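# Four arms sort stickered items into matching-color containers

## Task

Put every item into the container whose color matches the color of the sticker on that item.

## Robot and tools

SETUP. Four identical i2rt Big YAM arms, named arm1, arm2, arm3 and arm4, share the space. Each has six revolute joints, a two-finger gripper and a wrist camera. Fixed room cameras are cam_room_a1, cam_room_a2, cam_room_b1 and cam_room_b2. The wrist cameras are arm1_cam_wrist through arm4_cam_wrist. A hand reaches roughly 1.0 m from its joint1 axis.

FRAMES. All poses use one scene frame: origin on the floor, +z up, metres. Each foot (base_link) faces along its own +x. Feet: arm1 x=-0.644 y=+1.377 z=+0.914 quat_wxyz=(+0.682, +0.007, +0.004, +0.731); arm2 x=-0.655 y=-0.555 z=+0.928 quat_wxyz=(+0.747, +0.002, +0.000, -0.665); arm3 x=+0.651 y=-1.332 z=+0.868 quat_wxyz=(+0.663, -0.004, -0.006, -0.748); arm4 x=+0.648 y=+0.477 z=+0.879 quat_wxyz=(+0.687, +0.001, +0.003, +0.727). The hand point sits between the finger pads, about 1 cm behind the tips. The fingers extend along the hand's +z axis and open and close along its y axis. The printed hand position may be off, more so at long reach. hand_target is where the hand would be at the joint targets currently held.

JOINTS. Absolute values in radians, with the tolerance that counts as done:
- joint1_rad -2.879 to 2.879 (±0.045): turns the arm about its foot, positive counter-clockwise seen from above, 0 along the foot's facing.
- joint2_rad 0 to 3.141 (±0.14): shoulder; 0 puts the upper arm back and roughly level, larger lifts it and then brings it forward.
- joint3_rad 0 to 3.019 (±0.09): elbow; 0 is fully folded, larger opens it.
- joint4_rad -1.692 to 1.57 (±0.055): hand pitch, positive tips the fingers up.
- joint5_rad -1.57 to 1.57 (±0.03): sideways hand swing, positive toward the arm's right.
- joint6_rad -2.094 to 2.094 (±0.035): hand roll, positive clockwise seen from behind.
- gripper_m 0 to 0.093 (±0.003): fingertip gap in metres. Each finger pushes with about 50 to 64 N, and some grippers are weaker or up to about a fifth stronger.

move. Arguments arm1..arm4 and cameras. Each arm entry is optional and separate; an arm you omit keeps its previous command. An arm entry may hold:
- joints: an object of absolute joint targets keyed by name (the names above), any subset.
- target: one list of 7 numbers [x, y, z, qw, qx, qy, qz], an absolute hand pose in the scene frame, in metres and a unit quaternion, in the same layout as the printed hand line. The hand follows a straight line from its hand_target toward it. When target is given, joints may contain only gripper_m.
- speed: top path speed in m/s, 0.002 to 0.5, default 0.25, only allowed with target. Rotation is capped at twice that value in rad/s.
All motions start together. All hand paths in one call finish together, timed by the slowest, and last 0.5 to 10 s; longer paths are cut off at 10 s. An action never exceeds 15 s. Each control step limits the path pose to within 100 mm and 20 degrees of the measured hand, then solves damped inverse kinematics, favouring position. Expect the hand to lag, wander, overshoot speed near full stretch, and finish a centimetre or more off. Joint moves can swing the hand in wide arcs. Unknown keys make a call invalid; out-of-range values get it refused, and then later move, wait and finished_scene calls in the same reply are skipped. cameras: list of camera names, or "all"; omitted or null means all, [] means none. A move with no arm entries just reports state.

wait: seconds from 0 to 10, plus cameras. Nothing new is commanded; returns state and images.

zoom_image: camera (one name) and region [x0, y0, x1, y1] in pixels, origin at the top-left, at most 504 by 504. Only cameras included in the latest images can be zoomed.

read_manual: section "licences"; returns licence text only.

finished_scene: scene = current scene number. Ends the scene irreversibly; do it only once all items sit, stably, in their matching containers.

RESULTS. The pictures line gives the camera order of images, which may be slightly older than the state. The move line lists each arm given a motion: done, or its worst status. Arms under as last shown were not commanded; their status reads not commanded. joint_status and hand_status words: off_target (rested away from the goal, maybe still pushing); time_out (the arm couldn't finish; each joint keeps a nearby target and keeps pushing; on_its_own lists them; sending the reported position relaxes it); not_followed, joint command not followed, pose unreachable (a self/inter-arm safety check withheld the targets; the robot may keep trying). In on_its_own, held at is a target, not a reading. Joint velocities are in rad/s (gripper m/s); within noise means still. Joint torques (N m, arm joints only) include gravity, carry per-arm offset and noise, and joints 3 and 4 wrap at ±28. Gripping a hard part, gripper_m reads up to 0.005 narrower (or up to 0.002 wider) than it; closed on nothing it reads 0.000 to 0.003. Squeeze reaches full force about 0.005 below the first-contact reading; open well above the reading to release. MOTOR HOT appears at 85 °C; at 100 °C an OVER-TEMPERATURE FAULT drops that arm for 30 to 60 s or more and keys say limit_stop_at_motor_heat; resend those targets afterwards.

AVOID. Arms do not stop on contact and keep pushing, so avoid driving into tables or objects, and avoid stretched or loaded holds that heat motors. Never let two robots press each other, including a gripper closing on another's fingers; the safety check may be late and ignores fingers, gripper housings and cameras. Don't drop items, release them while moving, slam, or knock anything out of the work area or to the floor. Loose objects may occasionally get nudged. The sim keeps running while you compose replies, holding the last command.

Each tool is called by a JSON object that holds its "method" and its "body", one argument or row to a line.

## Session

{"method": "move", "body": {
  "arm1": {"joints": {"joint1_rad": 1.5, "joint2_rad": 1.1, "joint3_rad": 1.62, "joint4_rad": -1.5, "joint5_rad": 0, "joint6_rad": 0}},
  "arm2": {"joints": {"joint1_rad": -1.7, "joint2_rad": 1.1, "joint3_rad": 1.62, "joint4_rad": -1.5, "joint5_rad": 0, "joint6_rad": 0}},
  "arm3": {"joints": {"joint1_rad": 1.68, "joint2_rad": 1.1, "joint3_rad": 1.62, "joint4_rad": -1.5, "joint5_rad": 0, "joint6_rad": 0}},
  "arm4": {"joints": {"joint1_rad": -1.62, "joint2_rad": 1.1, "joint3_rad": 1.62, "joint4_rad": -1.5, "joint5_rad": 0, "joint6_rad": 0}}
}}

Scene clock: 1.93 s.
Joint torques (N m): arm1=[-1.49 -3.9 12.9 0.87 0.02 -0.05] | arm2=[0.62 -8.53 11.63 1.28 -0.01 -0.08] | arm3=[1.61 -6.71 9.96 0.73 0.11 -0.1] | arm4=[0.91 -7.06 10.26 0.5 0.05 0.17]
Motor temperatures (°C): arm1=[20 23 27 23 21 21 21] | arm2=[23 24 26 22 22 20 23] | arm3=[24 23 24 23 24 23 23] | arm4=[22 21 24 22 24 21 24]
Heat: arm1: hottest joint3_rad 27 °C; arm2: hottest joint3_rad 26 °C; arm3: hottest joint1_rad 24 °C; arm4: hottest joint3_rad 24 °C.
move: arm1 done; arm2 done; arm3 done; arm4 done
Joint velocities: within noise
arm1.joint_positions: joint1_rad=+1.496 joint2_rad=+1.098 joint3_rad=+1.591 joint4_rad=-1.491 joint5_rad=-0.001 joint6_rad=+0.007 gripper_m=+0.09398
arm1.joint_status: all done
arm1.hand: x=-1.0159 y=+1.3787 z=+1.3925 quat_wxyz=(-0.001, +0.957, -0.006, -0.290) (m; scene frame)
arm1.hand_target: x=-1.0152 y=+1.3773 z=+1.4043 quat_wxyz=(-0.001, +0.954, -0.001, -0.299) (m; scene frame)
arm1.hand_status: not commanded
arm2.joint_positions: joint1_rad=-1.699 joint2_rad=+1.107 joint3_rad=+1.607 joint4_rad=-1.486 joint5_rad=+0.000 joint6_rad=+0.015 gripper_m=+0.09399
arm2.joint_status: all done
arm2.hand: x=-1.0402 y=-0.5520 z=+1.4048 quat_wxyz=(+0.001, -0.958, +0.012, +0.287) (m; scene frame)
arm2.hand_target: x=-1.0350 y=-0.5517 z=+1.4118 quat_wxyz=(+0.003, -0.957, +0.005, +0.290) (m; scene frame)
arm2.hand_status: not commanded
arm3.joint_positions: joint1_rad=+1.672 joint2_rad=+1.099 joint3_rad=+1.606 joint4_rad=-1.492 joint5_rad=-0.002 joint6_rad=+0.006 gripper_m=+0.09398
arm3.joint_status: all done
arm3.hand: x=+1.0305 y=-1.3325 z=+1.3471 quat_wxyz=(-0.289, -0.010, -0.957, +0.008) (m; scene frame)
arm3.hand_target: x=+1.0295 y=-1.3299 z=+1.3522 quat_wxyz=(-0.291, -0.004, -0.957, +0.008) (m; scene frame)
arm3.hand_status: not commanded
arm4.joint_positions: joint1_rad=-1.620 joint2_rad=+1.100 joint3_rad=+1.591 joint4_rad=-1.488 joint5_rad=+0.000 joint6_rad=-0.012 gripper_m=+0.09398
arm4.joint_status: all done
arm4.hand: x=+1.0310 y=+0.4811 z=+1.3500 quat_wxyz=(-0.281, +0.010, -0.960, +0.002) (m; scene frame)
arm4.hand_target: x=+1.0293 y=+0.4813 z=+1.3617 quat_wxyz=(-0.289, +0.004, -0.957, +0.001) (m; scene frame)
arm4.hand_status: not commanded
pictures: arm1_cam_wrist, arm2_cam_wrist, arm3_cam_wrist, arm4_cam_wrist, cam_room_a1, cam_room_a2, cam_room_b1, cam_room_b2
Images, in order (width x height): arm1_cam_wrist 672x504, arm2_cam_wrist 672x504, arm3_cam_wrist 672x504, arm4_cam_wrist 672x504, cam_room_a1 672x504, cam_room_a2 672x504, cam_room_b1 672x504, cam_room_b2 672x504.

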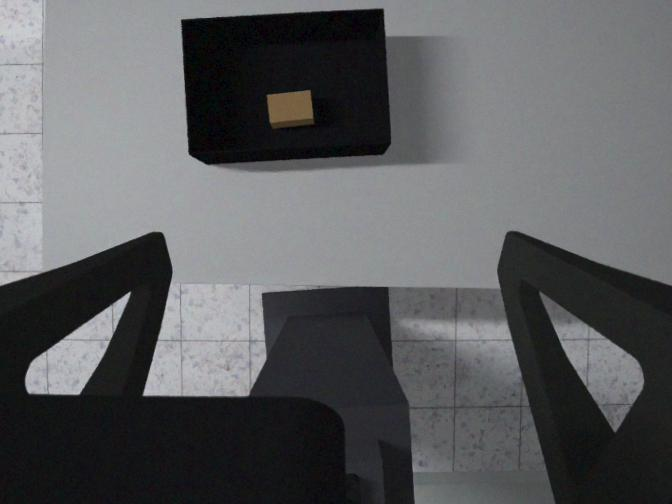

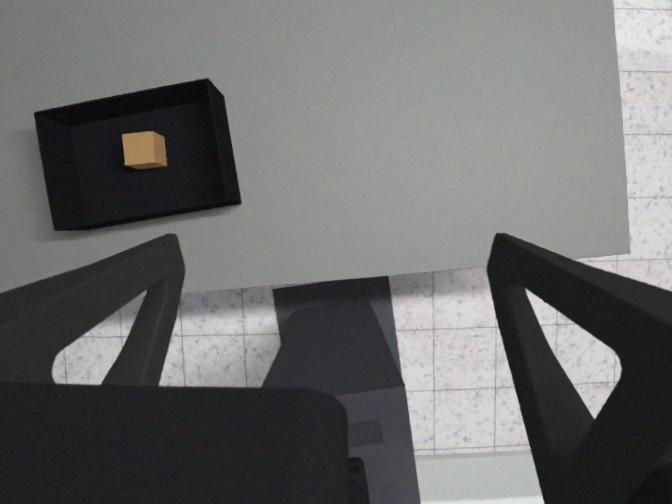

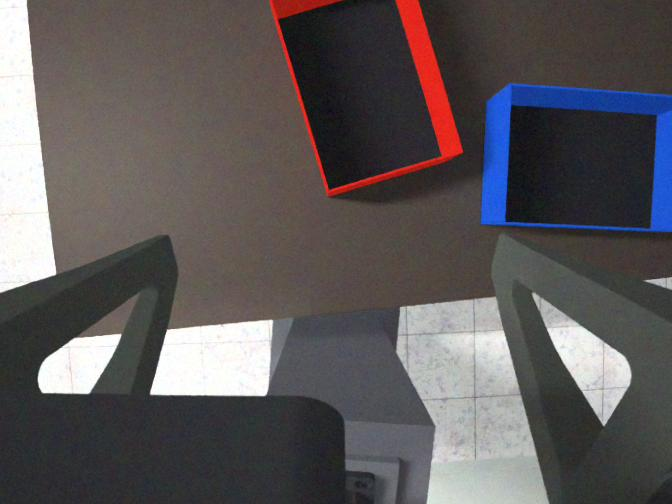

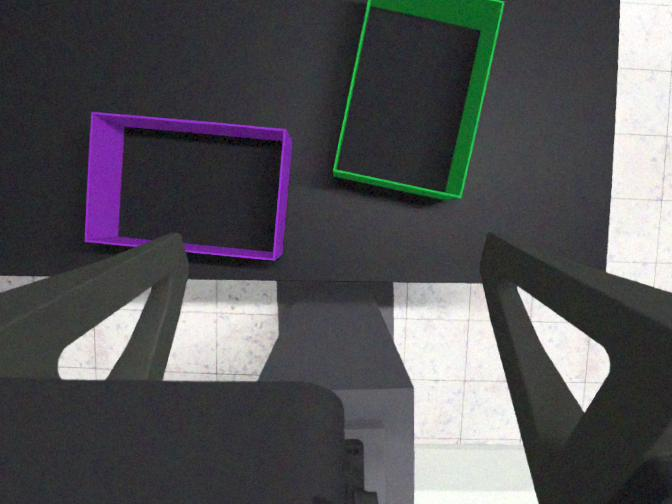

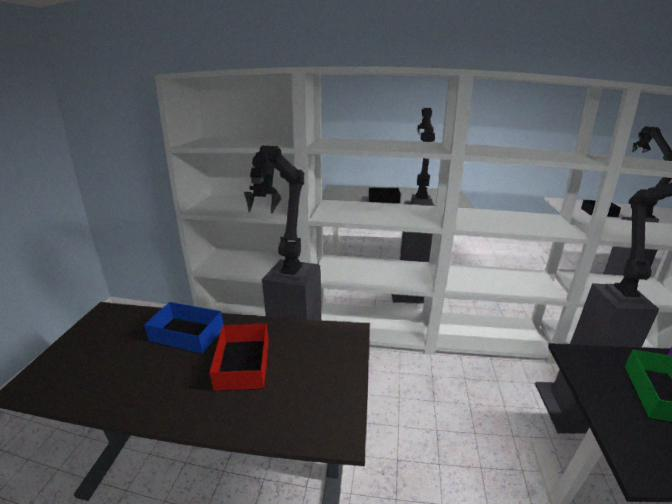

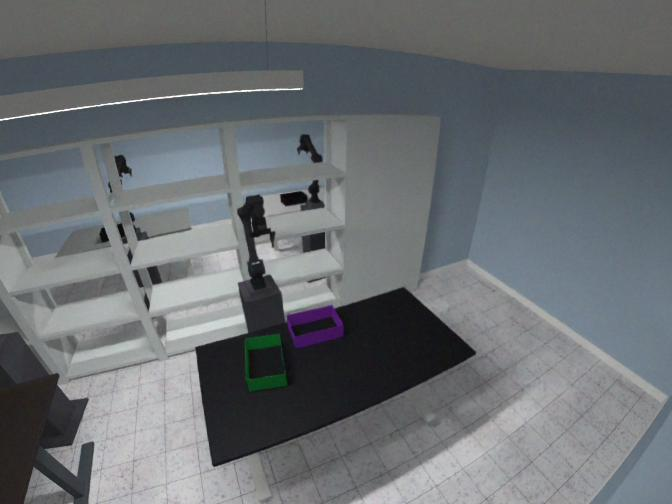

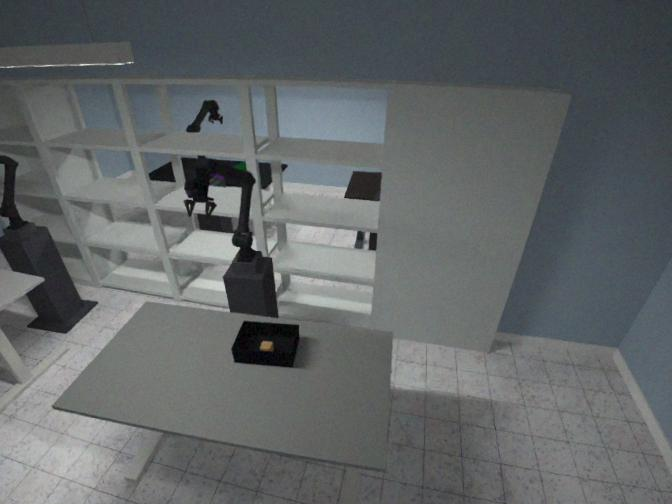

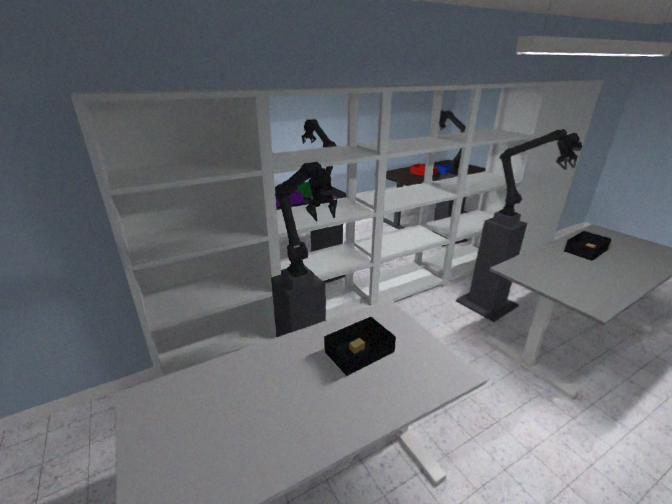

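{"method": "zoom_image", "body": {
  "camera": "cam_room_b2",
  "region": [320, 315, 400, 375]
}}

{"method": "zoom_image", "body": {
  "camera": "cam_room_b1",
  "region": [230, 315, 310, 375]
}}

{"method": "zoom_image", "body": {
  "camera": "cam_room_b2",
  "region": [560, 225, 620, 270]
}}

{"method": "zoom_image", "body": {
  "camera": "arm1_cam_wrist",
  "region": [230, 60, 350, 150]
}}

{"method": "zoom_image", "body": {
  "camera": "arm2_cam_wrist",
  "region": [84, 105, 204, 195]
}}

Scaled by 6.300.

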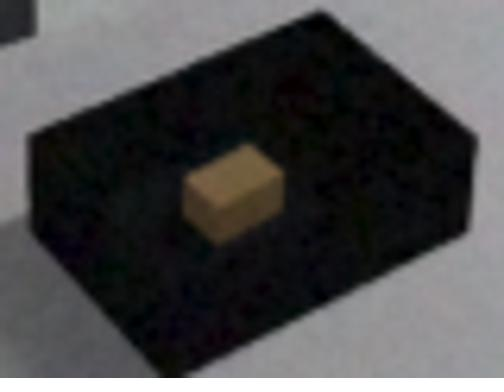

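Scaled by 6.300.

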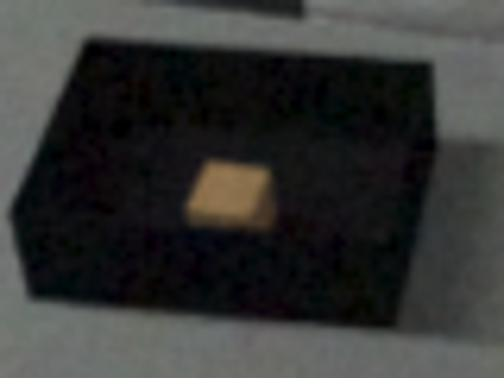

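Scaled by 8.400.

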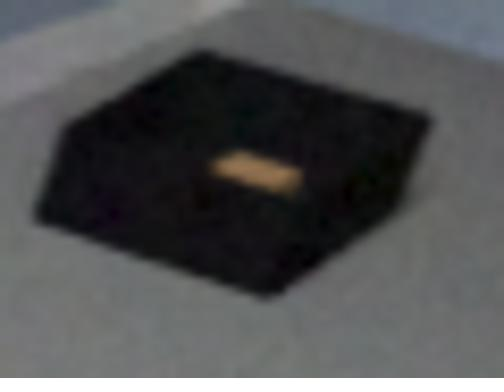

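Scaled by 4.200.

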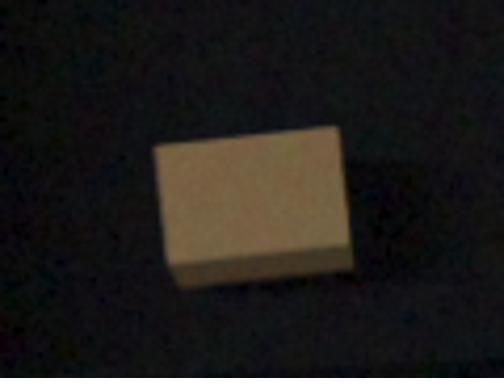

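Scaled by 4.200.

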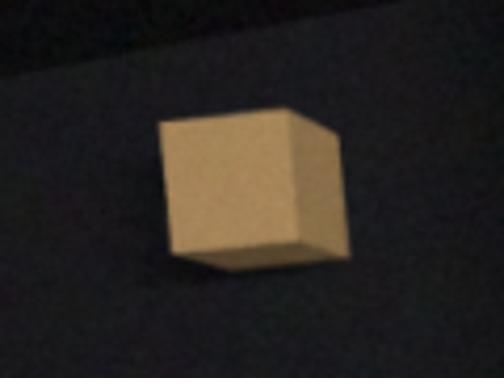

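{"method": "move", "body": {
  "arm1": {"target": [-1.246, 1.3155, 0.87, -0.0043, -0.9950, -0.0495, 0.0871], "speed": 0.35},
  "arm2": {"target": [-1.202, -0.90, 0.875, -0.0046, -0.9948, -0.0521, 0.0871], "speed": 0.35},
  "cameras": ["arm1_cam_wrist", "arm2_cam_wrist"]
}}

Scene clock: 31.40 s.
Joint torques (N m): arm1=[-1.26 -16.38 12.49 0.84 -0.04 0.01] | arm2=[0.91 -21.48 12.9 0.94 -0.02 0.21] | arm3=[1.73 -6.77 10.04 0.73 0.11 -0.11] | arm4=[0.79 -7.12 10.47 0.54 0.07 0.16]
Motor temperatures (°C): arm1=[20 23 31 23 21 21 21] | arm2=[23 24 30 22 22 20 23] | arm3=[24 23 27 23 24 23 23] | arm4=[22 22 27 22 24 21 24]
Heat: arm1: hottest joint3_rad 31 °C; arm2: hottest joint3_rad 30 °C; arm3: hottest joint3_rad 27 °C; arm4: hottest joint3_rad 27 °C.
move: arm1 off_target; arm2 off_target
Joint velocities: within noise
arm1.joint_positions: joint1_rad=+1.594 joint2_rad=+2.084 joint3_rad=+1.359 joint4_rad=-0.748 joint5_rad=-0.002 joint6_rad=+0.007 gripper_m=+0.09398
arm1.joint_status: not commanded
arm1.hand: x=-1.2195 y=+1.3243 z=+0.8523 quat_wxyz=(+0.002, +0.997, +0.043, -0.057) (m; scene frame)
arm1.hand_target: x=-1.2447 y=+1.3155 z=+0.8708 quat_wxyz=(+0.004, +0.995, +0.049, -0.087) (m; scene frame)
arm1.hand_status: off_target (0.033 m and 3.5 deg from the pose sent, 0.574 m and 24.5 deg at the start)
arm2.joint_positions: joint1_rad=-1.104 joint2_rad=+2.151 joint3_rad=+1.523 joint4_rad=-0.816 joint5_rad=+0.081 joint6_rad=+0.459 gripper_m=+0.09400
arm2.joint_status: not commanded
arm2.hand: x=-1.1854 y=-0.8883 z=+0.8683 quat_wxyz=(+0.005, -0.995, -0.060, +0.074) (m; scene frame)
arm2.hand_target: x=-1.2013 y=-0.8996 z=+0.8756 quat_wxyz=(-0.005, -0.995, -0.052, +0.087) (m; scene frame)
arm2.hand_status: off_target (0.021 m and 2.1 deg from the pose sent, 0.654 m and 24.5 deg at the start)
arm3, arm4: as last shown
pictures: arm1_cam_wrist, arm2_cam_wrist
Images, in order (width x height): arm1_cam_wrist 672x504, arm2_cam_wrist 672x504.

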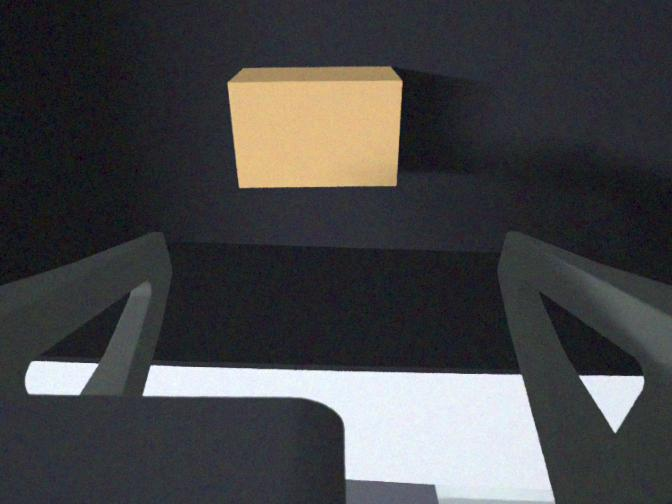

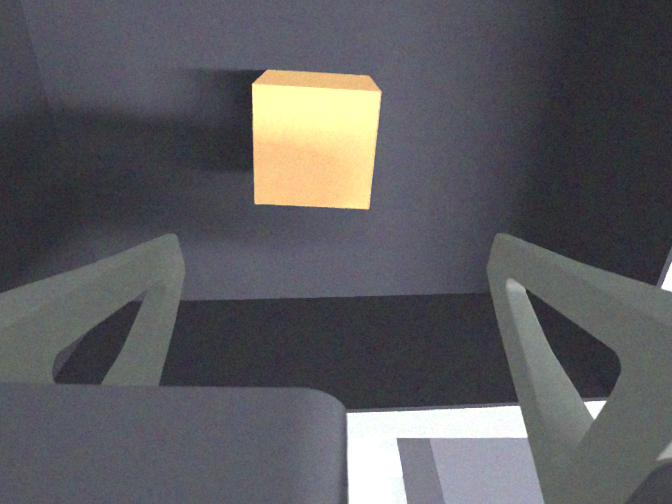

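{"method": "move", "body": {
  "arm1": {"target": [-1.248, 1.308, 0.737, -0.0043, -0.9950, -0.0495, 0.0871], "speed": 0.15},
  "arm2": {"target": [-1.203, -0.906, 0.730, -0.0046, -0.9948, -0.0521, 0.0871], "speed": 0.15},
  "cameras": ["arm1_cam_wrist", "arm2_cam_wrist"]
}}

{"method": "move", "body": {
  "arm1": {"joints": {"gripper_m": 0.055}},
  "arm2": {"joints": {"gripper_m": 0.04}},
  "cameras": ["arm1_cam_wrist", "arm2_cam_wrist"]
}}

{"method": "move", "body": {
  "arm1": {"target": [-1.18, 1.31, 0.98, -0.0043, -0.9950, -0.0495, 0.0871], "speed": 0.3},
  "arm2": {"target": [-1.16, -0.88, 0.98, -0.0046, -0.9948, -0.0521, 0.0871], "speed": 0.3},
  "cameras": ["arm1_cam_wrist", "arm2_cam_wrist"]
}}

Scene clock: 46.10 s.
Joint torques (N m): arm1=[-1.32 -16.32 10.18 0.98 0.05 0.13] | arm2=[1.44 -21.01 10.91 1.54 0.12 0.21] | arm3=[1.55 -6.83 10.06 0.8 0.11 -0.11] | arm4=[0.85 -6.71 10.37 0.47 0.09 0.16]
Motor temperatures (°C): arm1=[20 24 31 23 21 21 21] | arm2=[23 24 31 22 22 20 23] | arm3=[24 23 28 23 24 23 23] | arm4=[22 22 28 22 24 21 24]
Heat: arm1: hottest joint3_rad 31 °C; arm2: hottest joint3_rad 31 °C; arm3: hottest joint3_rad 28 °C; arm4: hottest joint3_rad 28 °C.
move: arm1 off_target; arm2 off_target
Joint velocities: within noise
arm1.joint_positions: joint1_rad=+1.607 joint2_rad=+2.319 joint3_rad=+1.379 joint4_rad=-0.513 joint5_rad=-0.003 joint6_rad=+0.010 gripper_m=+0.09397
arm1.joint_status: not commanded
arm1.hand: x=-1.2269 y=+1.3164 z=+0.7324 quat_wxyz=(+0.003, +0.997, +0.048, -0.067) (m; scene frame)
arm1.hand_target: x=-1.2473 y=+1.3079 z=+0.7378 quat_wxyz=(+0.004, +0.995, +0.050, -0.087) (m; scene frame)
arm1.hand_status: off_target (0.023 m and 2.4 deg from the pose sent, 0.120 m and 3.5 deg at the start)
arm2.joint_positions: joint1_rad=-1.104 joint2_rad=+2.393 joint3_rad=+1.561 joint4_rad=-0.601 joint5_rad=+0.079 joint6_rad=+0.467 gripper_m=+0.09400
arm2.joint_status: not commanded
arm2.hand: x=-1.1937 y=-0.8940 z=+0.7394 quat_wxyz=(+0.001, -0.995, -0.056, +0.079) (m; scene frame)
arm2.hand_target: x=-1.2022 y=-0.9056 z=+0.7304 quat_wxyz=(-0.005, -0.995, -0.052, +0.087) (m; scene frame)
arm2.hand_status: off_target (0.018 m and 1.2 deg from the pose sent, 0.140 m and 2.1 deg at the start)
arm3, arm4: as last shown
pictures: arm1_cam_wrist, arm2_cam_wrist
Images, in order (width x height): arm1_cam_wrist 672x504, arm2_cam_wrist 672x504.

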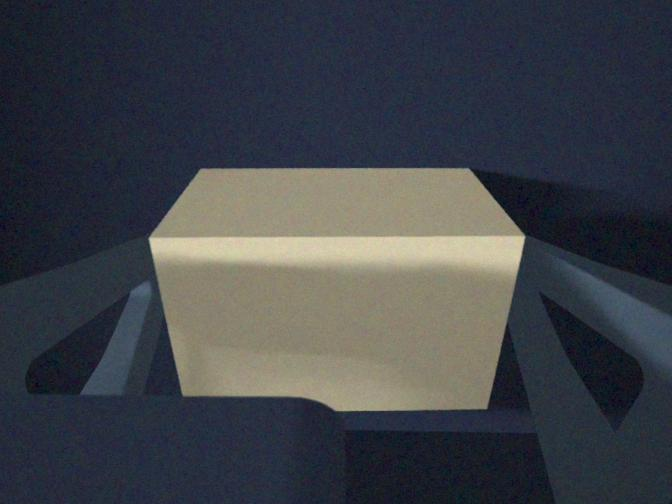

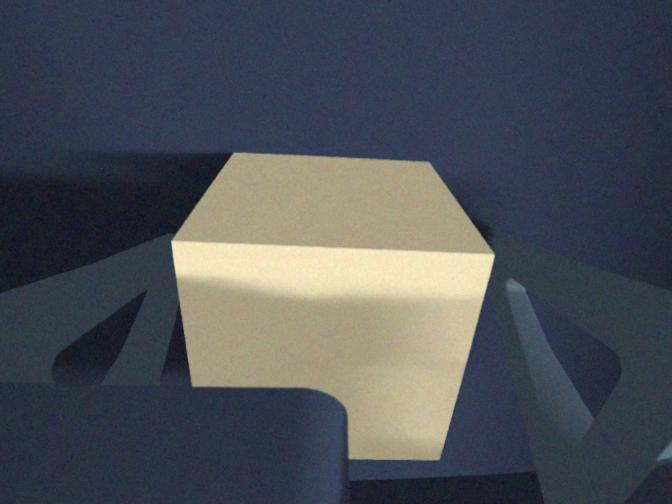

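Scene clock: 46.70 s.
Joint torques (N m): arm1=[-0.97 -15.33 10.06 1.13 0.08 0.12] | arm2=[1.44 -20.89 10.89 1.51 0.15 0.21] | arm3=[1.73 -6.95 10.04 0.8 0.11 -0.11] | arm4=[1.08 -7.12 10.28 0.46 0.07 0.16]
Motor temperatures (°C): arm1=[20 24 31 23 21 21 21] | arm2=[23 24 31 22 22 20 23] | arm3=[24 23 28 23 24 23 23] | arm4=[22 22 28 22 24 21 24]
Heat: arm1: hottest joint3_rad 31 °C; arm2: hottest joint3_rad 31 °C; arm3: hottest joint3_rad 28 °C; arm4: hottest joint3_rad 28 °C.
move: arm1 off_target; arm2 off_target
Joint velocities: within noise
arm1.joint_positions: joint1_rad=+1.607 joint2_rad=+2.319 joint3_rad=+1.379 joint4_rad=-0.513 joint5_rad=-0.003 joint6_rad=+0.010 gripper_m=+0.06891
arm1.joint_status: gripper_m off_target (ended at +0.06894, target +0.05500)
arm1.hand: x=-1.2271 y=+1.3164 z=+0.7325 quat_wxyz=(+0.003, +0.997, +0.048, -0.067) (m; scene frame)
arm1.hand_target: x=-1.2473 y=+1.3079 z=+0.7378 quat_wxyz=(+0.004, +0.995, +0.050, -0.087) (m; scene frame)
arm1.hand_status: not commanded
arm2.joint_positions: joint1_rad=-1.104 joint2_rad=+2.393 joint3_rad=+1.561 joint4_rad=-0.601 joint5_rad=+0.079 joint6_rad=+0.468 gripper_m=+0.05325
arm2.joint_status: gripper_m off_target (ended at +0.05327, target +0.04000)
arm2.hand: x=-1.1937 y=-0.8940 z=+0.7394 quat_wxyz=(+0.001, -0.995, -0.055, +0.079) (m; scene frame)
arm2.hand_target: x=-1.2022 y=-0.9056 z=+0.7304 quat_wxyz=(-0.005, -0.995, -0.052, +0.087) (m; scene frame)
arm2.hand_status: not commanded
arm3, arm4: as last shown
pictures: arm1_cam_wrist, arm2_cam_wrist
Images, in order (width x height): arm1_cam_wrist 672x504, arm2_cam_wrist 672x504.

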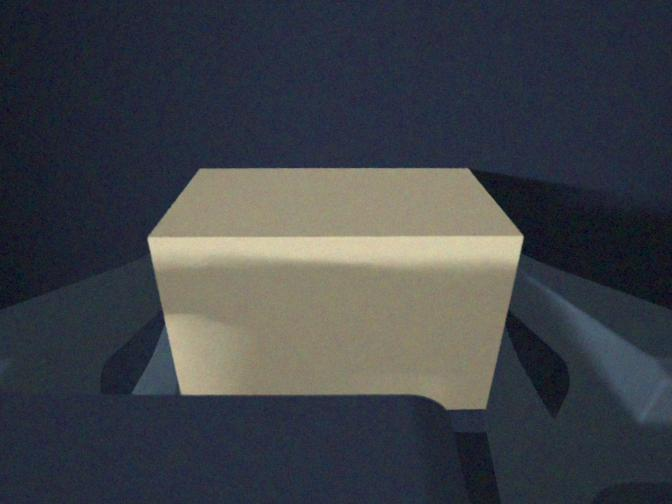

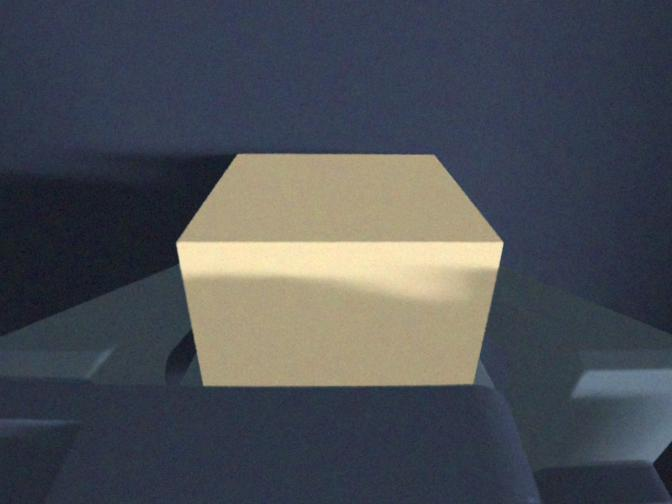

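Scene clock: 48.27 s.
Joint torques (N m): arm1=[-0.44 -13.51 9.83 0.29 0.08 0.13] | arm2=[1.49 -20.54 9.28 0.58 0.18 0.21] | arm3=[1.61 -7.12 9.99 0.75 0.11 -0.11] | arm4=[0.73 -7.24 10.3 0.54 0.08 0.16]
Motor temperatures (°C): arm1=[20 24 31 23 21 21 21] | arm2=[23 25 31 22 22 20 23] | arm3=[24 23 28 23 24 23 23] | arm4=[22 22 28 22 24 21 24]
Heat: arm1: hottest joint3_rad 31 °C; arm2: hottest joint3_rad 31 °C; arm3: hottest joint3_rad 28 °C; arm4: hottest joint3_rad 28 °C.
move: arm1 done; arm2 done
Joint velocities: within noise
arm1.joint_positions: joint1_rad=+1.615 joint2_rad=+1.788 joint3_rad=+1.273 joint4_rad=-0.895 joint5_rad=-0.002 joint6_rad=+0.018 gripper_m=+0.06891
arm1.joint_status: not commanded
arm1.hand: x=-1.1810 y=+1.3160 z=+0.9772 quat_wxyz=(+0.005, +0.995, +0.048, -0.088) (m; scene frame)
arm1.hand_target: x=-1.1799 y=+1.3101 z=+0.9800 quat_wxyz=(+0.004, +0.995, +0.049, -0.087) (m; scene frame)
arm1.hand_status: done (0.007 m and 0.2 deg from the pose sent, 0.252 m and 2.4 deg at the start)
arm2.joint_positions: joint1_rad=-1.102 joint2_rad=+1.923 joint3_rad=+1.486 joint4_rad=-0.953 joint5_rad=+0.079 joint6_rad=+0.470 gripper_m=+0.05324
arm2.joint_status: not commanded
arm2.hand: x=-1.1681 y=-0.8792 z=+0.9855 quat_wxyz=(-0.010, -0.994, -0.055, +0.097) (m; scene frame)
arm2.hand_target: x=-1.1600 y=-0.8799 z=+0.9800 quat_wxyz=(-0.004, -0.995, -0.052, +0.087) (m; scene frame)
arm2.hand_status: done (0.010 m and 1.3 deg from the pose sent, 0.243 m and 1.2 deg at the start)
arm3, arm4: as last shown
pictures: arm1_cam_wrist, arm2_cam_wrist
Images, in order (width x height): arm1_cam_wrist 672x504, arm2_cam_wrist 672x504.

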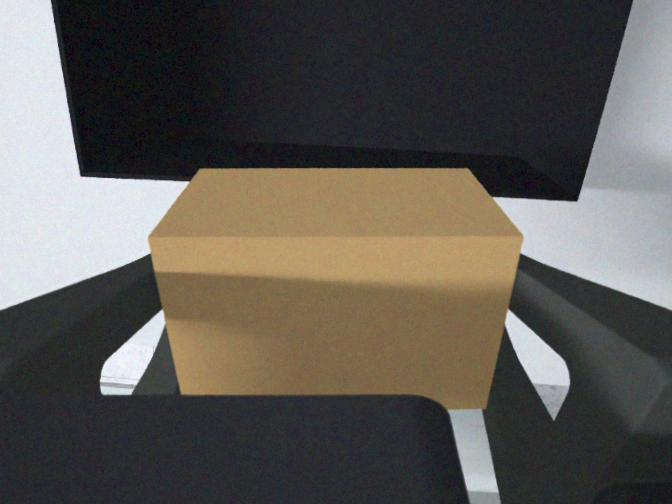

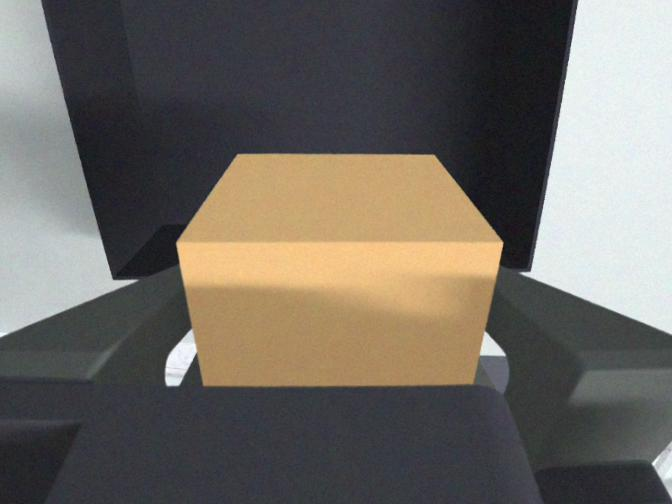

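{"method": "move", "body": {
  "arm1": {"joints": {"joint1_rad": 1.5, "joint2_rad": 0.95, "joint3_rad": 0.855, "joint4_rad": 0.5, "joint5_rad": 0, "joint6_rad": 0}},
  "arm2": {"joints": {"joint1_rad": -1.7, "joint2_rad": 0.95, "joint3_rad": 0.855, "joint4_rad": 0.5, "joint5_rad": 0, "joint6_rad": 0}},
  "cameras": ["cam_room_b1", "cam_room_b2"]
}}

{"method": "zoom_image", "body": {
  "camera": "cam_room_b2",
  "region": [230, 110, 390, 290]
}}

{"method": "zoom_image", "body": {
  "camera": "cam_room_b1",
  "region": [160, 110, 320, 290]
}}

Scene clock: 60.40 s.
Joint torques (N m): arm1=[-0.73 -1.85 12.03 2.4 -0.03 -0.04] | arm2=[1.38 -5.6 11.17 3.3 -0.16 -0.08] | arm3=[1.85 -6.95 10.04 0.77 0.11 -0.1] | arm4=[0.79 -7 10.35 0.4 0.07 0.16]
Motor temperatures (°C): arm1=[20 25 31 23 21 21 22] | arm2=[23 25 31 22 22 20 23] | arm3=[24 23 28 23 24 23 23] | arm4=[22 22 29 22 24 21 24]
Heat: arm1: hottest joint3_rad 31 °C; arm2: hottest joint3_rad 31 °C; arm3: hottest joint3_rad 28 °C; arm4: hottest joint3_rad 29 °C.
move: arm1 done; arm2 done
Joint velocities: within noise
arm1.joint_positions: joint1_rad=+1.490 joint2_rad=+0.941 joint3_rad=+0.854 joint4_rad=+0.479 joint5_rad=+0.001 joint6_rad=+0.008 gripper_m=+0.06891
arm1.joint_status: all done
arm1.hand: x=-1.0968 y=+1.3820 z=+1.4585 quat_wxyz=(-0.003, +0.549, -0.005, -0.836) (m; scene frame)
arm1.hand_target: x=-1.0986 y=+1.3772 z=+1.4597 quat_wxyz=(-0.001, +0.544, +0.001, -0.839) (m; scene frame)
arm1.hand_status: not commanded
arm2.joint_positions: joint1_rad=-1.709 joint2_rad=+0.937 joint3_rad=+0.865 joint4_rad=+0.476 joint5_rad=+0.003 joint6_rad=+0.014 gripper_m=+0.05323
arm2.joint_status: all done
arm2.hand: x=-1.1156 y=-0.5465 z=+1.4720 quat_wxyz=(+0.004, -0.552, +0.010, +0.834) (m; scene frame)
arm2.hand_target: x=-1.1193 y=-0.5510 z=+1.4660 quat_wxyz=(+0.006, -0.551, +0.002, +0.834) (m; scene frame)
arm2.hand_status: not commanded
arm3, arm4: as last shown
pictures: cam_room_b1, cam_room_b2
Images, in order (width x height): cam_room_b1 672x504, cam_room_b2 672x504.

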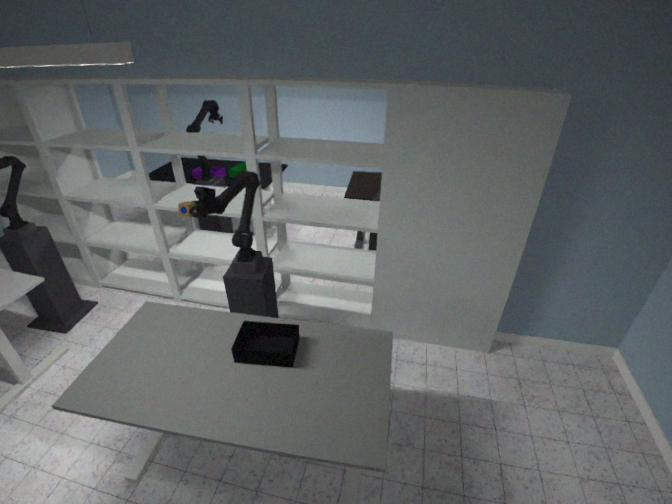

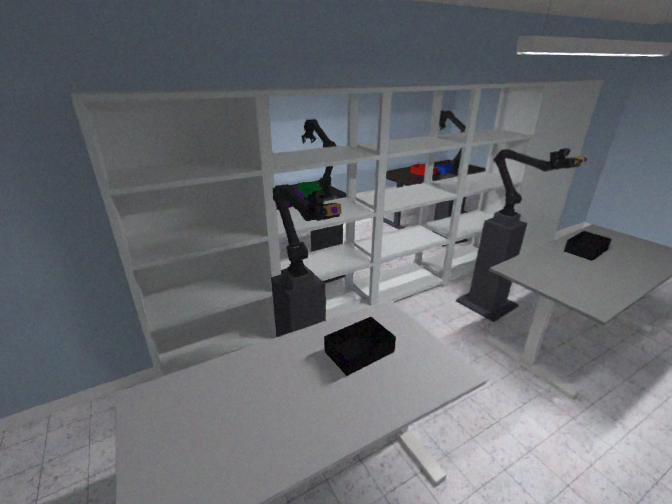

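Scaled by 2.800.

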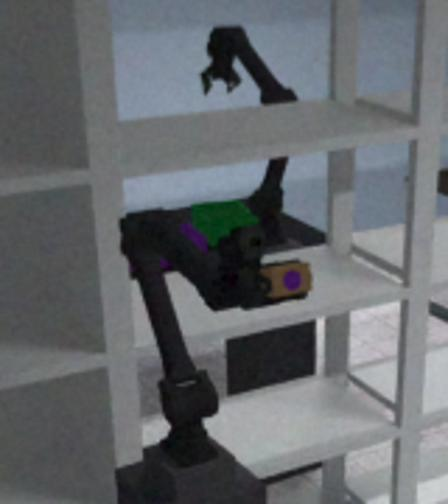

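Scaled by 2.800.

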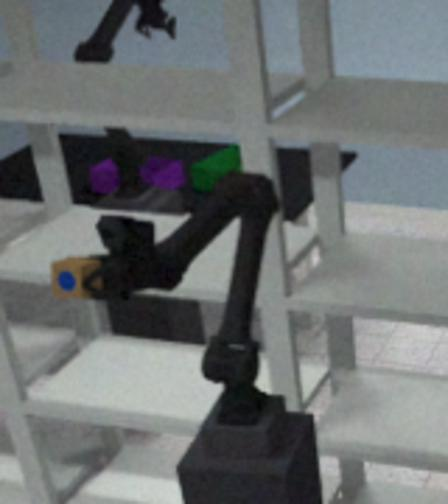

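{"method": "move", "body": {
  "arm1": {"joints": {"joint1_rad": -2.25, "joint2_rad": 0.963, "joint3_rad": 0.784, "joint4_rad": -1.2165, "joint5_rad": 0, "joint6_rad": 0}},
  "arm2": {"joints": {"joint1_rad": 0.924, "joint2_rad": 0.963, "joint3_rad": 0.784, "joint4_rad": -1.2165, "joint5_rad": 0, "joint6_rad": 0}},
  "arm3": {"joints": {"joint1_rad": -1.963, "joint2_rad": 0.815, "joint3_rad": 0.908, "joint4_rad": -1.0, "joint5_rad": 0, "joint6_rad": 0}},
  "arm4": {"joints": {"joint1_rad": 0.885, "joint2_rad": 0.815, "joint3_rad": 0.908, "joint4_rad": -0.965, "joint5_rad": 0, "joint6_rad": 0}},
  "cameras": ["arm1_cam_wrist", "arm2_cam_wrist"]
}}

{"method": "move", "body": {
  "arm1": {"target": [-0.0225, 0.9447, 1.09, 0.0832, 0.2979, 0.9506, -0.0261], "speed": 0.3},
  "arm2": {"target": [-0.021, -0.927, 1.085, 0.0841, 0.2612, 0.9613, -0.0229], "speed": 0.3},
  "cameras": ["arm1_cam_wrist", "arm2_cam_wrist"]
}}

{"method": "move", "body": {
  "arm1": {"target": [-0.0225, 0.9447, 0.968, 0.0832, 0.2979, 0.9506, -0.0261], "speed": 0.12},
  "arm2": {"target": [-0.021, -0.927, 0.968, 0.0841, 0.2612, 0.9613, -0.0229], "speed": 0.12},
  "cameras": ["arm1_cam_wrist", "arm2_cam_wrist"]
}}

Scene clock: 74.23 s.
Joint torques (N m): arm1=[-1.9 -2.55 11.37 0.35 -0.06 0] | arm2=[0.97 -5.66 10.32 0.65 0.13 -0.06] | arm3=[0.56 -5.07 10.26 1.42 -0.07 -0.09] | arm4=[0.79 -5.6 10.3 1.5 0.11 0.16]
Motor temperatures (°C): arm1=[20 24 31 23 21 21 22] | arm2=[23 25 32 22 22 20 24] | arm3=[24 23 29 23 24 23 23] | arm4=[22 22 31 22 24 21 24]
Heat: arm1: hottest joint3_rad 31 °C; arm2: hottest joint3_rad 32 °C; arm3: hottest joint3_rad 29 °C; arm4: hottest joint3_rad 31 °C.
move: arm1 done; arm2 done; arm3 done; arm4 done
Joint velocities: within noise
arm1.joint_positions: joint1_rad=-2.245 joint2_rad=+0.965 joint3_rad=+0.776 joint4_rad=-1.207 joint5_rad=+0.002 joint6_rad=+0.006 gripper_m=+0.06895
arm1.joint_status: all done
arm1.hand: x=-0.4116 y=+1.2169 z=+1.0765 quat_wxyz=(-0.075, -0.300, -0.951, +0.028) (m; scene frame)
arm1.hand_target: x=-0.4119 y=+1.2159 z=+1.0801 quat_wxyz=(-0.076, -0.299, -0.951, +0.027) (m; scene frame)
arm1.hand_status: not commanded
arm2.joint_positions: joint1_rad=+0.922 joint2_rad=+0.960 joint3_rad=+0.791 joint4_rad=-1.205 joint5_rad=-0.003 joint6_rad=+0.012 gripper_m=+0.05323
arm2.joint_status: all done
arm2.hand: x=-0.4099 y=-0.7003 z=+1.1023 quat_wxyz=(-0.096, -0.267, -0.959, +0.022) (m; scene frame)
arm2.hand_target: x=-0.4141 y=-0.6978 z=+1.0982 quat_wxyz=(-0.085, -0.261, -0.961, +0.021) (m; scene frame)
arm2.hand_status: not commanded
arm3.joint_positions: joint1_rad=-1.954 joint2_rad=+0.825 joint3_rad=+0.903 joint4_rad=-1.004 joint5_rad=+0.002 joint6_rad=+0.005 gripper_m=+0.09402
arm3.joint_status: all done
arm3.hand: x=+0.3504 y=-1.1611 z=+1.1527 quat_wxyz=(+0.073, -0.919, +0.241, +0.304) (m; scene frame)
arm3.hand_target: x=+0.3517 y=-1.1587 z=+1.1593 quat_wxyz=(+0.076, -0.915, +0.242, +0.313) (m; scene frame)
arm3.hand_status: not commanded
arm4.joint_positions: joint1_rad=+0.884 joint2_rad=+0.828 joint3_rad=+0.893 joint4_rad=-0.978 joint5_rad=-0.001 joint6_rad=-0.011 gripper_m=+0.09402
arm4.joint_status: all done
arm4.hand: x=+0.3689 y=+0.6831 z=+1.1651 quat_wxyz=(-0.099, +0.901, -0.289, -0.308) (m; scene frame)
arm4.hand_target: x=+0.3667 y=+0.6848 z=+1.1796 quat_wxyz=(-0.104, +0.893, -0.292, -0.327) (m; scene frame)
arm4.hand_status: not commanded
pictures: arm1_cam_wrist, arm2_cam_wrist
Images, in order (width x height): arm1_cam_wrist 672x504, arm2_cam_wrist 672x504.

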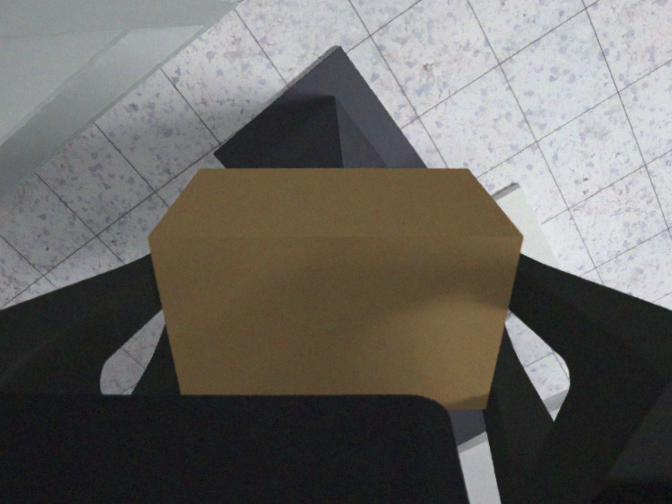

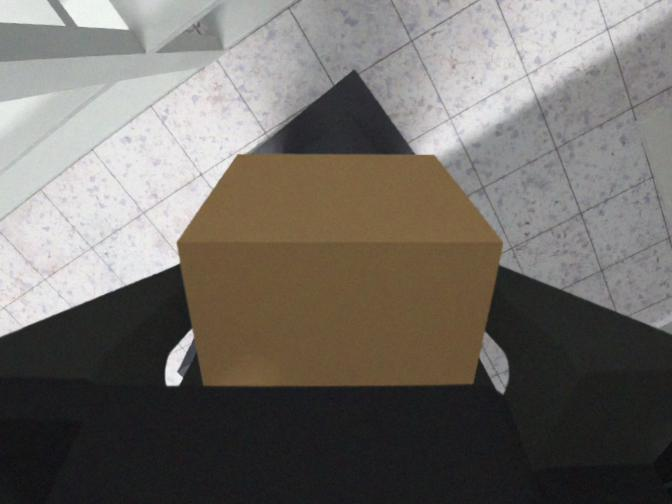

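Scene clock: 76.90 s.
Joint torques (N m): arm1=[-2.61 -20.37 16.59 0.14 -0.04 -0.07] | arm2=[1.26 -23.24 16.27 0.53 0.15 -0.02] | arm3=[0.79 -5.19 10.26 1.36 -0.08 -0.09] | arm4=[0.85 -4.78 10.41 1.48 0.12 0.14]
Motor temperatures (°C): arm1=[20 24 32 23 21 21 22] | arm2=[23 25 32 22 22 20 24] | arm3=[24 23 29 23 24 23 23] | arm4=[22 22 31 22 24 21 24]
Heat: arm1: hottest joint3_rad 32 °C; arm2: hottest joint3_rad 32 °C; arm3: hottest joint3_rad 29 °C; arm4: hottest joint3_rad 31 °C.
move: arm1 off_target; arm2 off_target
Joint velocities: within noise
arm1.joint_positions: joint1_rad=-2.245 joint2_rad=+2.316 joint3_rad=+2.440 joint4_rad=-1.551 joint5_rad=-0.005 joint6_rad=+0.006 gripper_m=+0.06895
arm1.joint_status: not commanded
arm1.hand: x=-0.0303 y=+0.9542 z=+1.0702 quat_wxyz=(-0.062, -0.300, -0.952, +0.020) (m; scene frame)
arm1.hand_target: x=-0.0236 y=+0.9454 z=+1.0901 quat_wxyz=(-0.084, -0.298, -0.950, +0.026) (m; scene frame)
arm1.hand_status: off_target (0.023 m and 2.6 deg from the pose sent, 0.475 m and 1.0 deg at the start)
arm2.joint_positions: joint1_rad=+0.922 joint2_rad=+2.209 joint3_rad=+2.206 joint4_rad=-1.415 joint5_rad=+0.000 joint6_rad=+0.012 gripper_m=+0.05323
arm2.joint_status: not commanded
arm2.hand: x=-0.0341 y=-0.9222 z=+1.0778 quat_wxyz=(-0.074, -0.268, -0.960, +0.018) (m; scene frame)
arm2.hand_target: x=-0.0219 y=-0.9266 z=+1.0849 quat_wxyz=(-0.085, -0.261, -0.961, +0.023) (m; scene frame)
arm2.hand_status: off_target (0.016 m and 1.5 deg from the pose sent, 0.450 m and 1.5 deg at the start)
arm3, arm4: as last shown
arm4.hand: x=+0.3690 y=+0.6830 z=+1.1652 quat_wxyz=(-0.099, +0.901, -0.289, -0.308) (m; scene frame)
arm4.hand_target: x=+0.3667 y=+0.6847 z=+1.1797 quat_wxyz=(-0.104, +0.893, -0.292, -0.327) (m; scene frame)
pictures: arm1_cam_wrist, arm2_cam_wrist
Images, in order (width x height): arm1_cam_wrist 672x504, arm2_cam_wrist 672x504.

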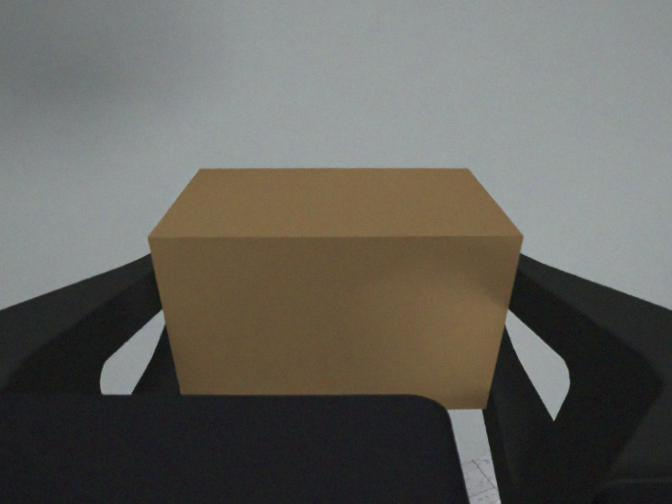

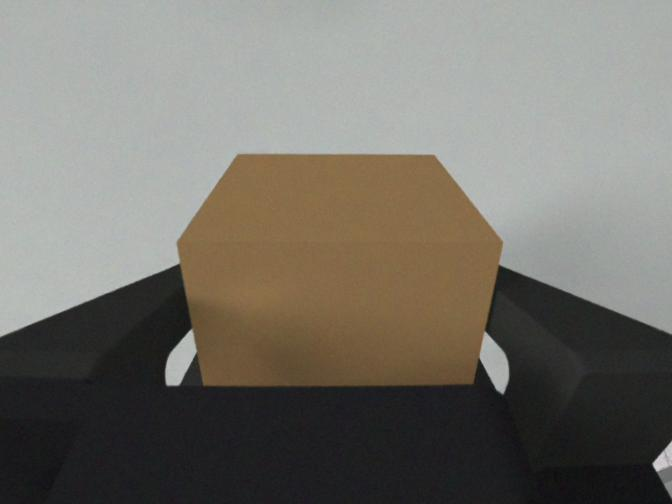

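Scene clock: 78.50 s.
Joint torques (N m): arm1=[-2.9 -18.73 8.55 1.68 -0.04 -0.03] | arm2=[1.08 -21.95 9.2 1.94 0.02 -0.03] | arm3=[0.67 -4.95 10.26 1.36 -0.09 -0.1] | arm4=[1.32 -5.48 10.54 1.44 0.11 0.2]
Motor temperatures (°C): arm1=[20 24 32 23 21 21 22] | arm2=[23 25 32 22 22 20 24] | arm3=[24 23 29 23 24 23 23] | arm4=[22 22 32 22 24 21 24]
Heat: arm1: hottest joint3_rad 32 °C; arm2: hottest joint3_rad 32 °C; arm3: hottest joint3_rad 29 °C; arm4: hottest joint3_rad 32 °C.
move: arm1 off_target; arm2 off_target
Joint velocities: within noise
arm1.joint_positions: joint1_rad=-2.245 joint2_rad=+2.292 joint3_rad=+2.210 joint4_rad=-1.270 joint5_rad=-0.006 joint6_rad=+0.005 gripper_m=+0.06895
arm1.joint_status: not commanded
arm1.hand: x=-0.0199 y=+0.9465 z=+1.0016 quat_wxyz=(-0.097, -0.299, -0.949, +0.031) (m; scene frame)
arm1.hand_target: x=-0.0235 y=+0.9454 z=+0.9687 quat_wxyz=(-0.083, -0.298, -0.951, +0.026) (m; scene frame)
arm1.hand_status: off_target (0.034 m and 1.7 deg from the pose sent, 0.103 m and 2.6 deg at the start)
arm2.joint_positions: joint1_rad=+0.922 joint2_rad=+2.232 joint3_rad=+2.058 joint4_rad=-1.174 joint5_rad=+0.003 joint6_rad=+0.012 gripper_m=+0.05323
arm2.joint_status: not commanded
arm2.hand: x=-0.0191 y=-0.9308 z=+1.0099 quat_wxyz=(-0.108, -0.267, -0.957, +0.028) (m; scene frame)
arm2.hand_target: x=-0.0227 y=-0.9261 z=+0.9689 quat_wxyz=(-0.084, -0.261, -0.961, +0.023) (m; scene frame)
arm2.hand_status: off_target (0.042 m and 2.9 deg from the pose sent, 0.111 m and 1.5 deg at the start)
arm3, arm4: as last shown
arm3.hand: x=+0.3504 y=-1.1611 z=+1.1528 quat_wxyz=(+0.073, -0.919, +0.241, +0.304) (m; scene frame)
arm3.hand_target: x=+0.3517 y=-1.1587 z=+1.1594 quat_wxyz=(+0.077, -0.915, +0.242, +0.313) (m; scene frame)
pictures: arm1_cam_wrist, arm2_cam_wrist
Images, in order (width x height): arm1_cam_wrist 672x504, arm2_cam_wrist 672x504.

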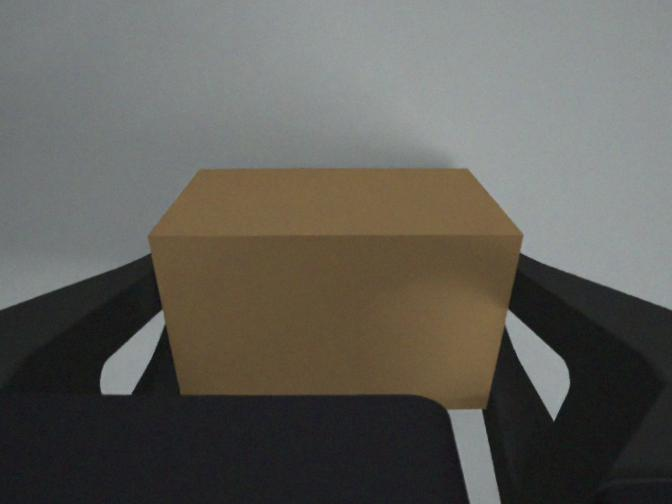

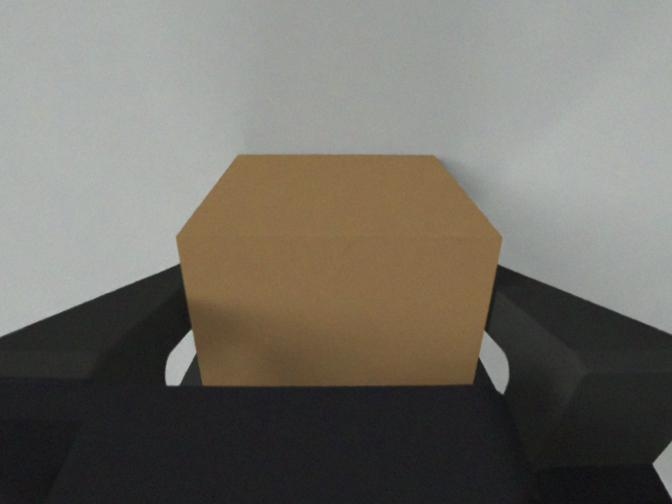

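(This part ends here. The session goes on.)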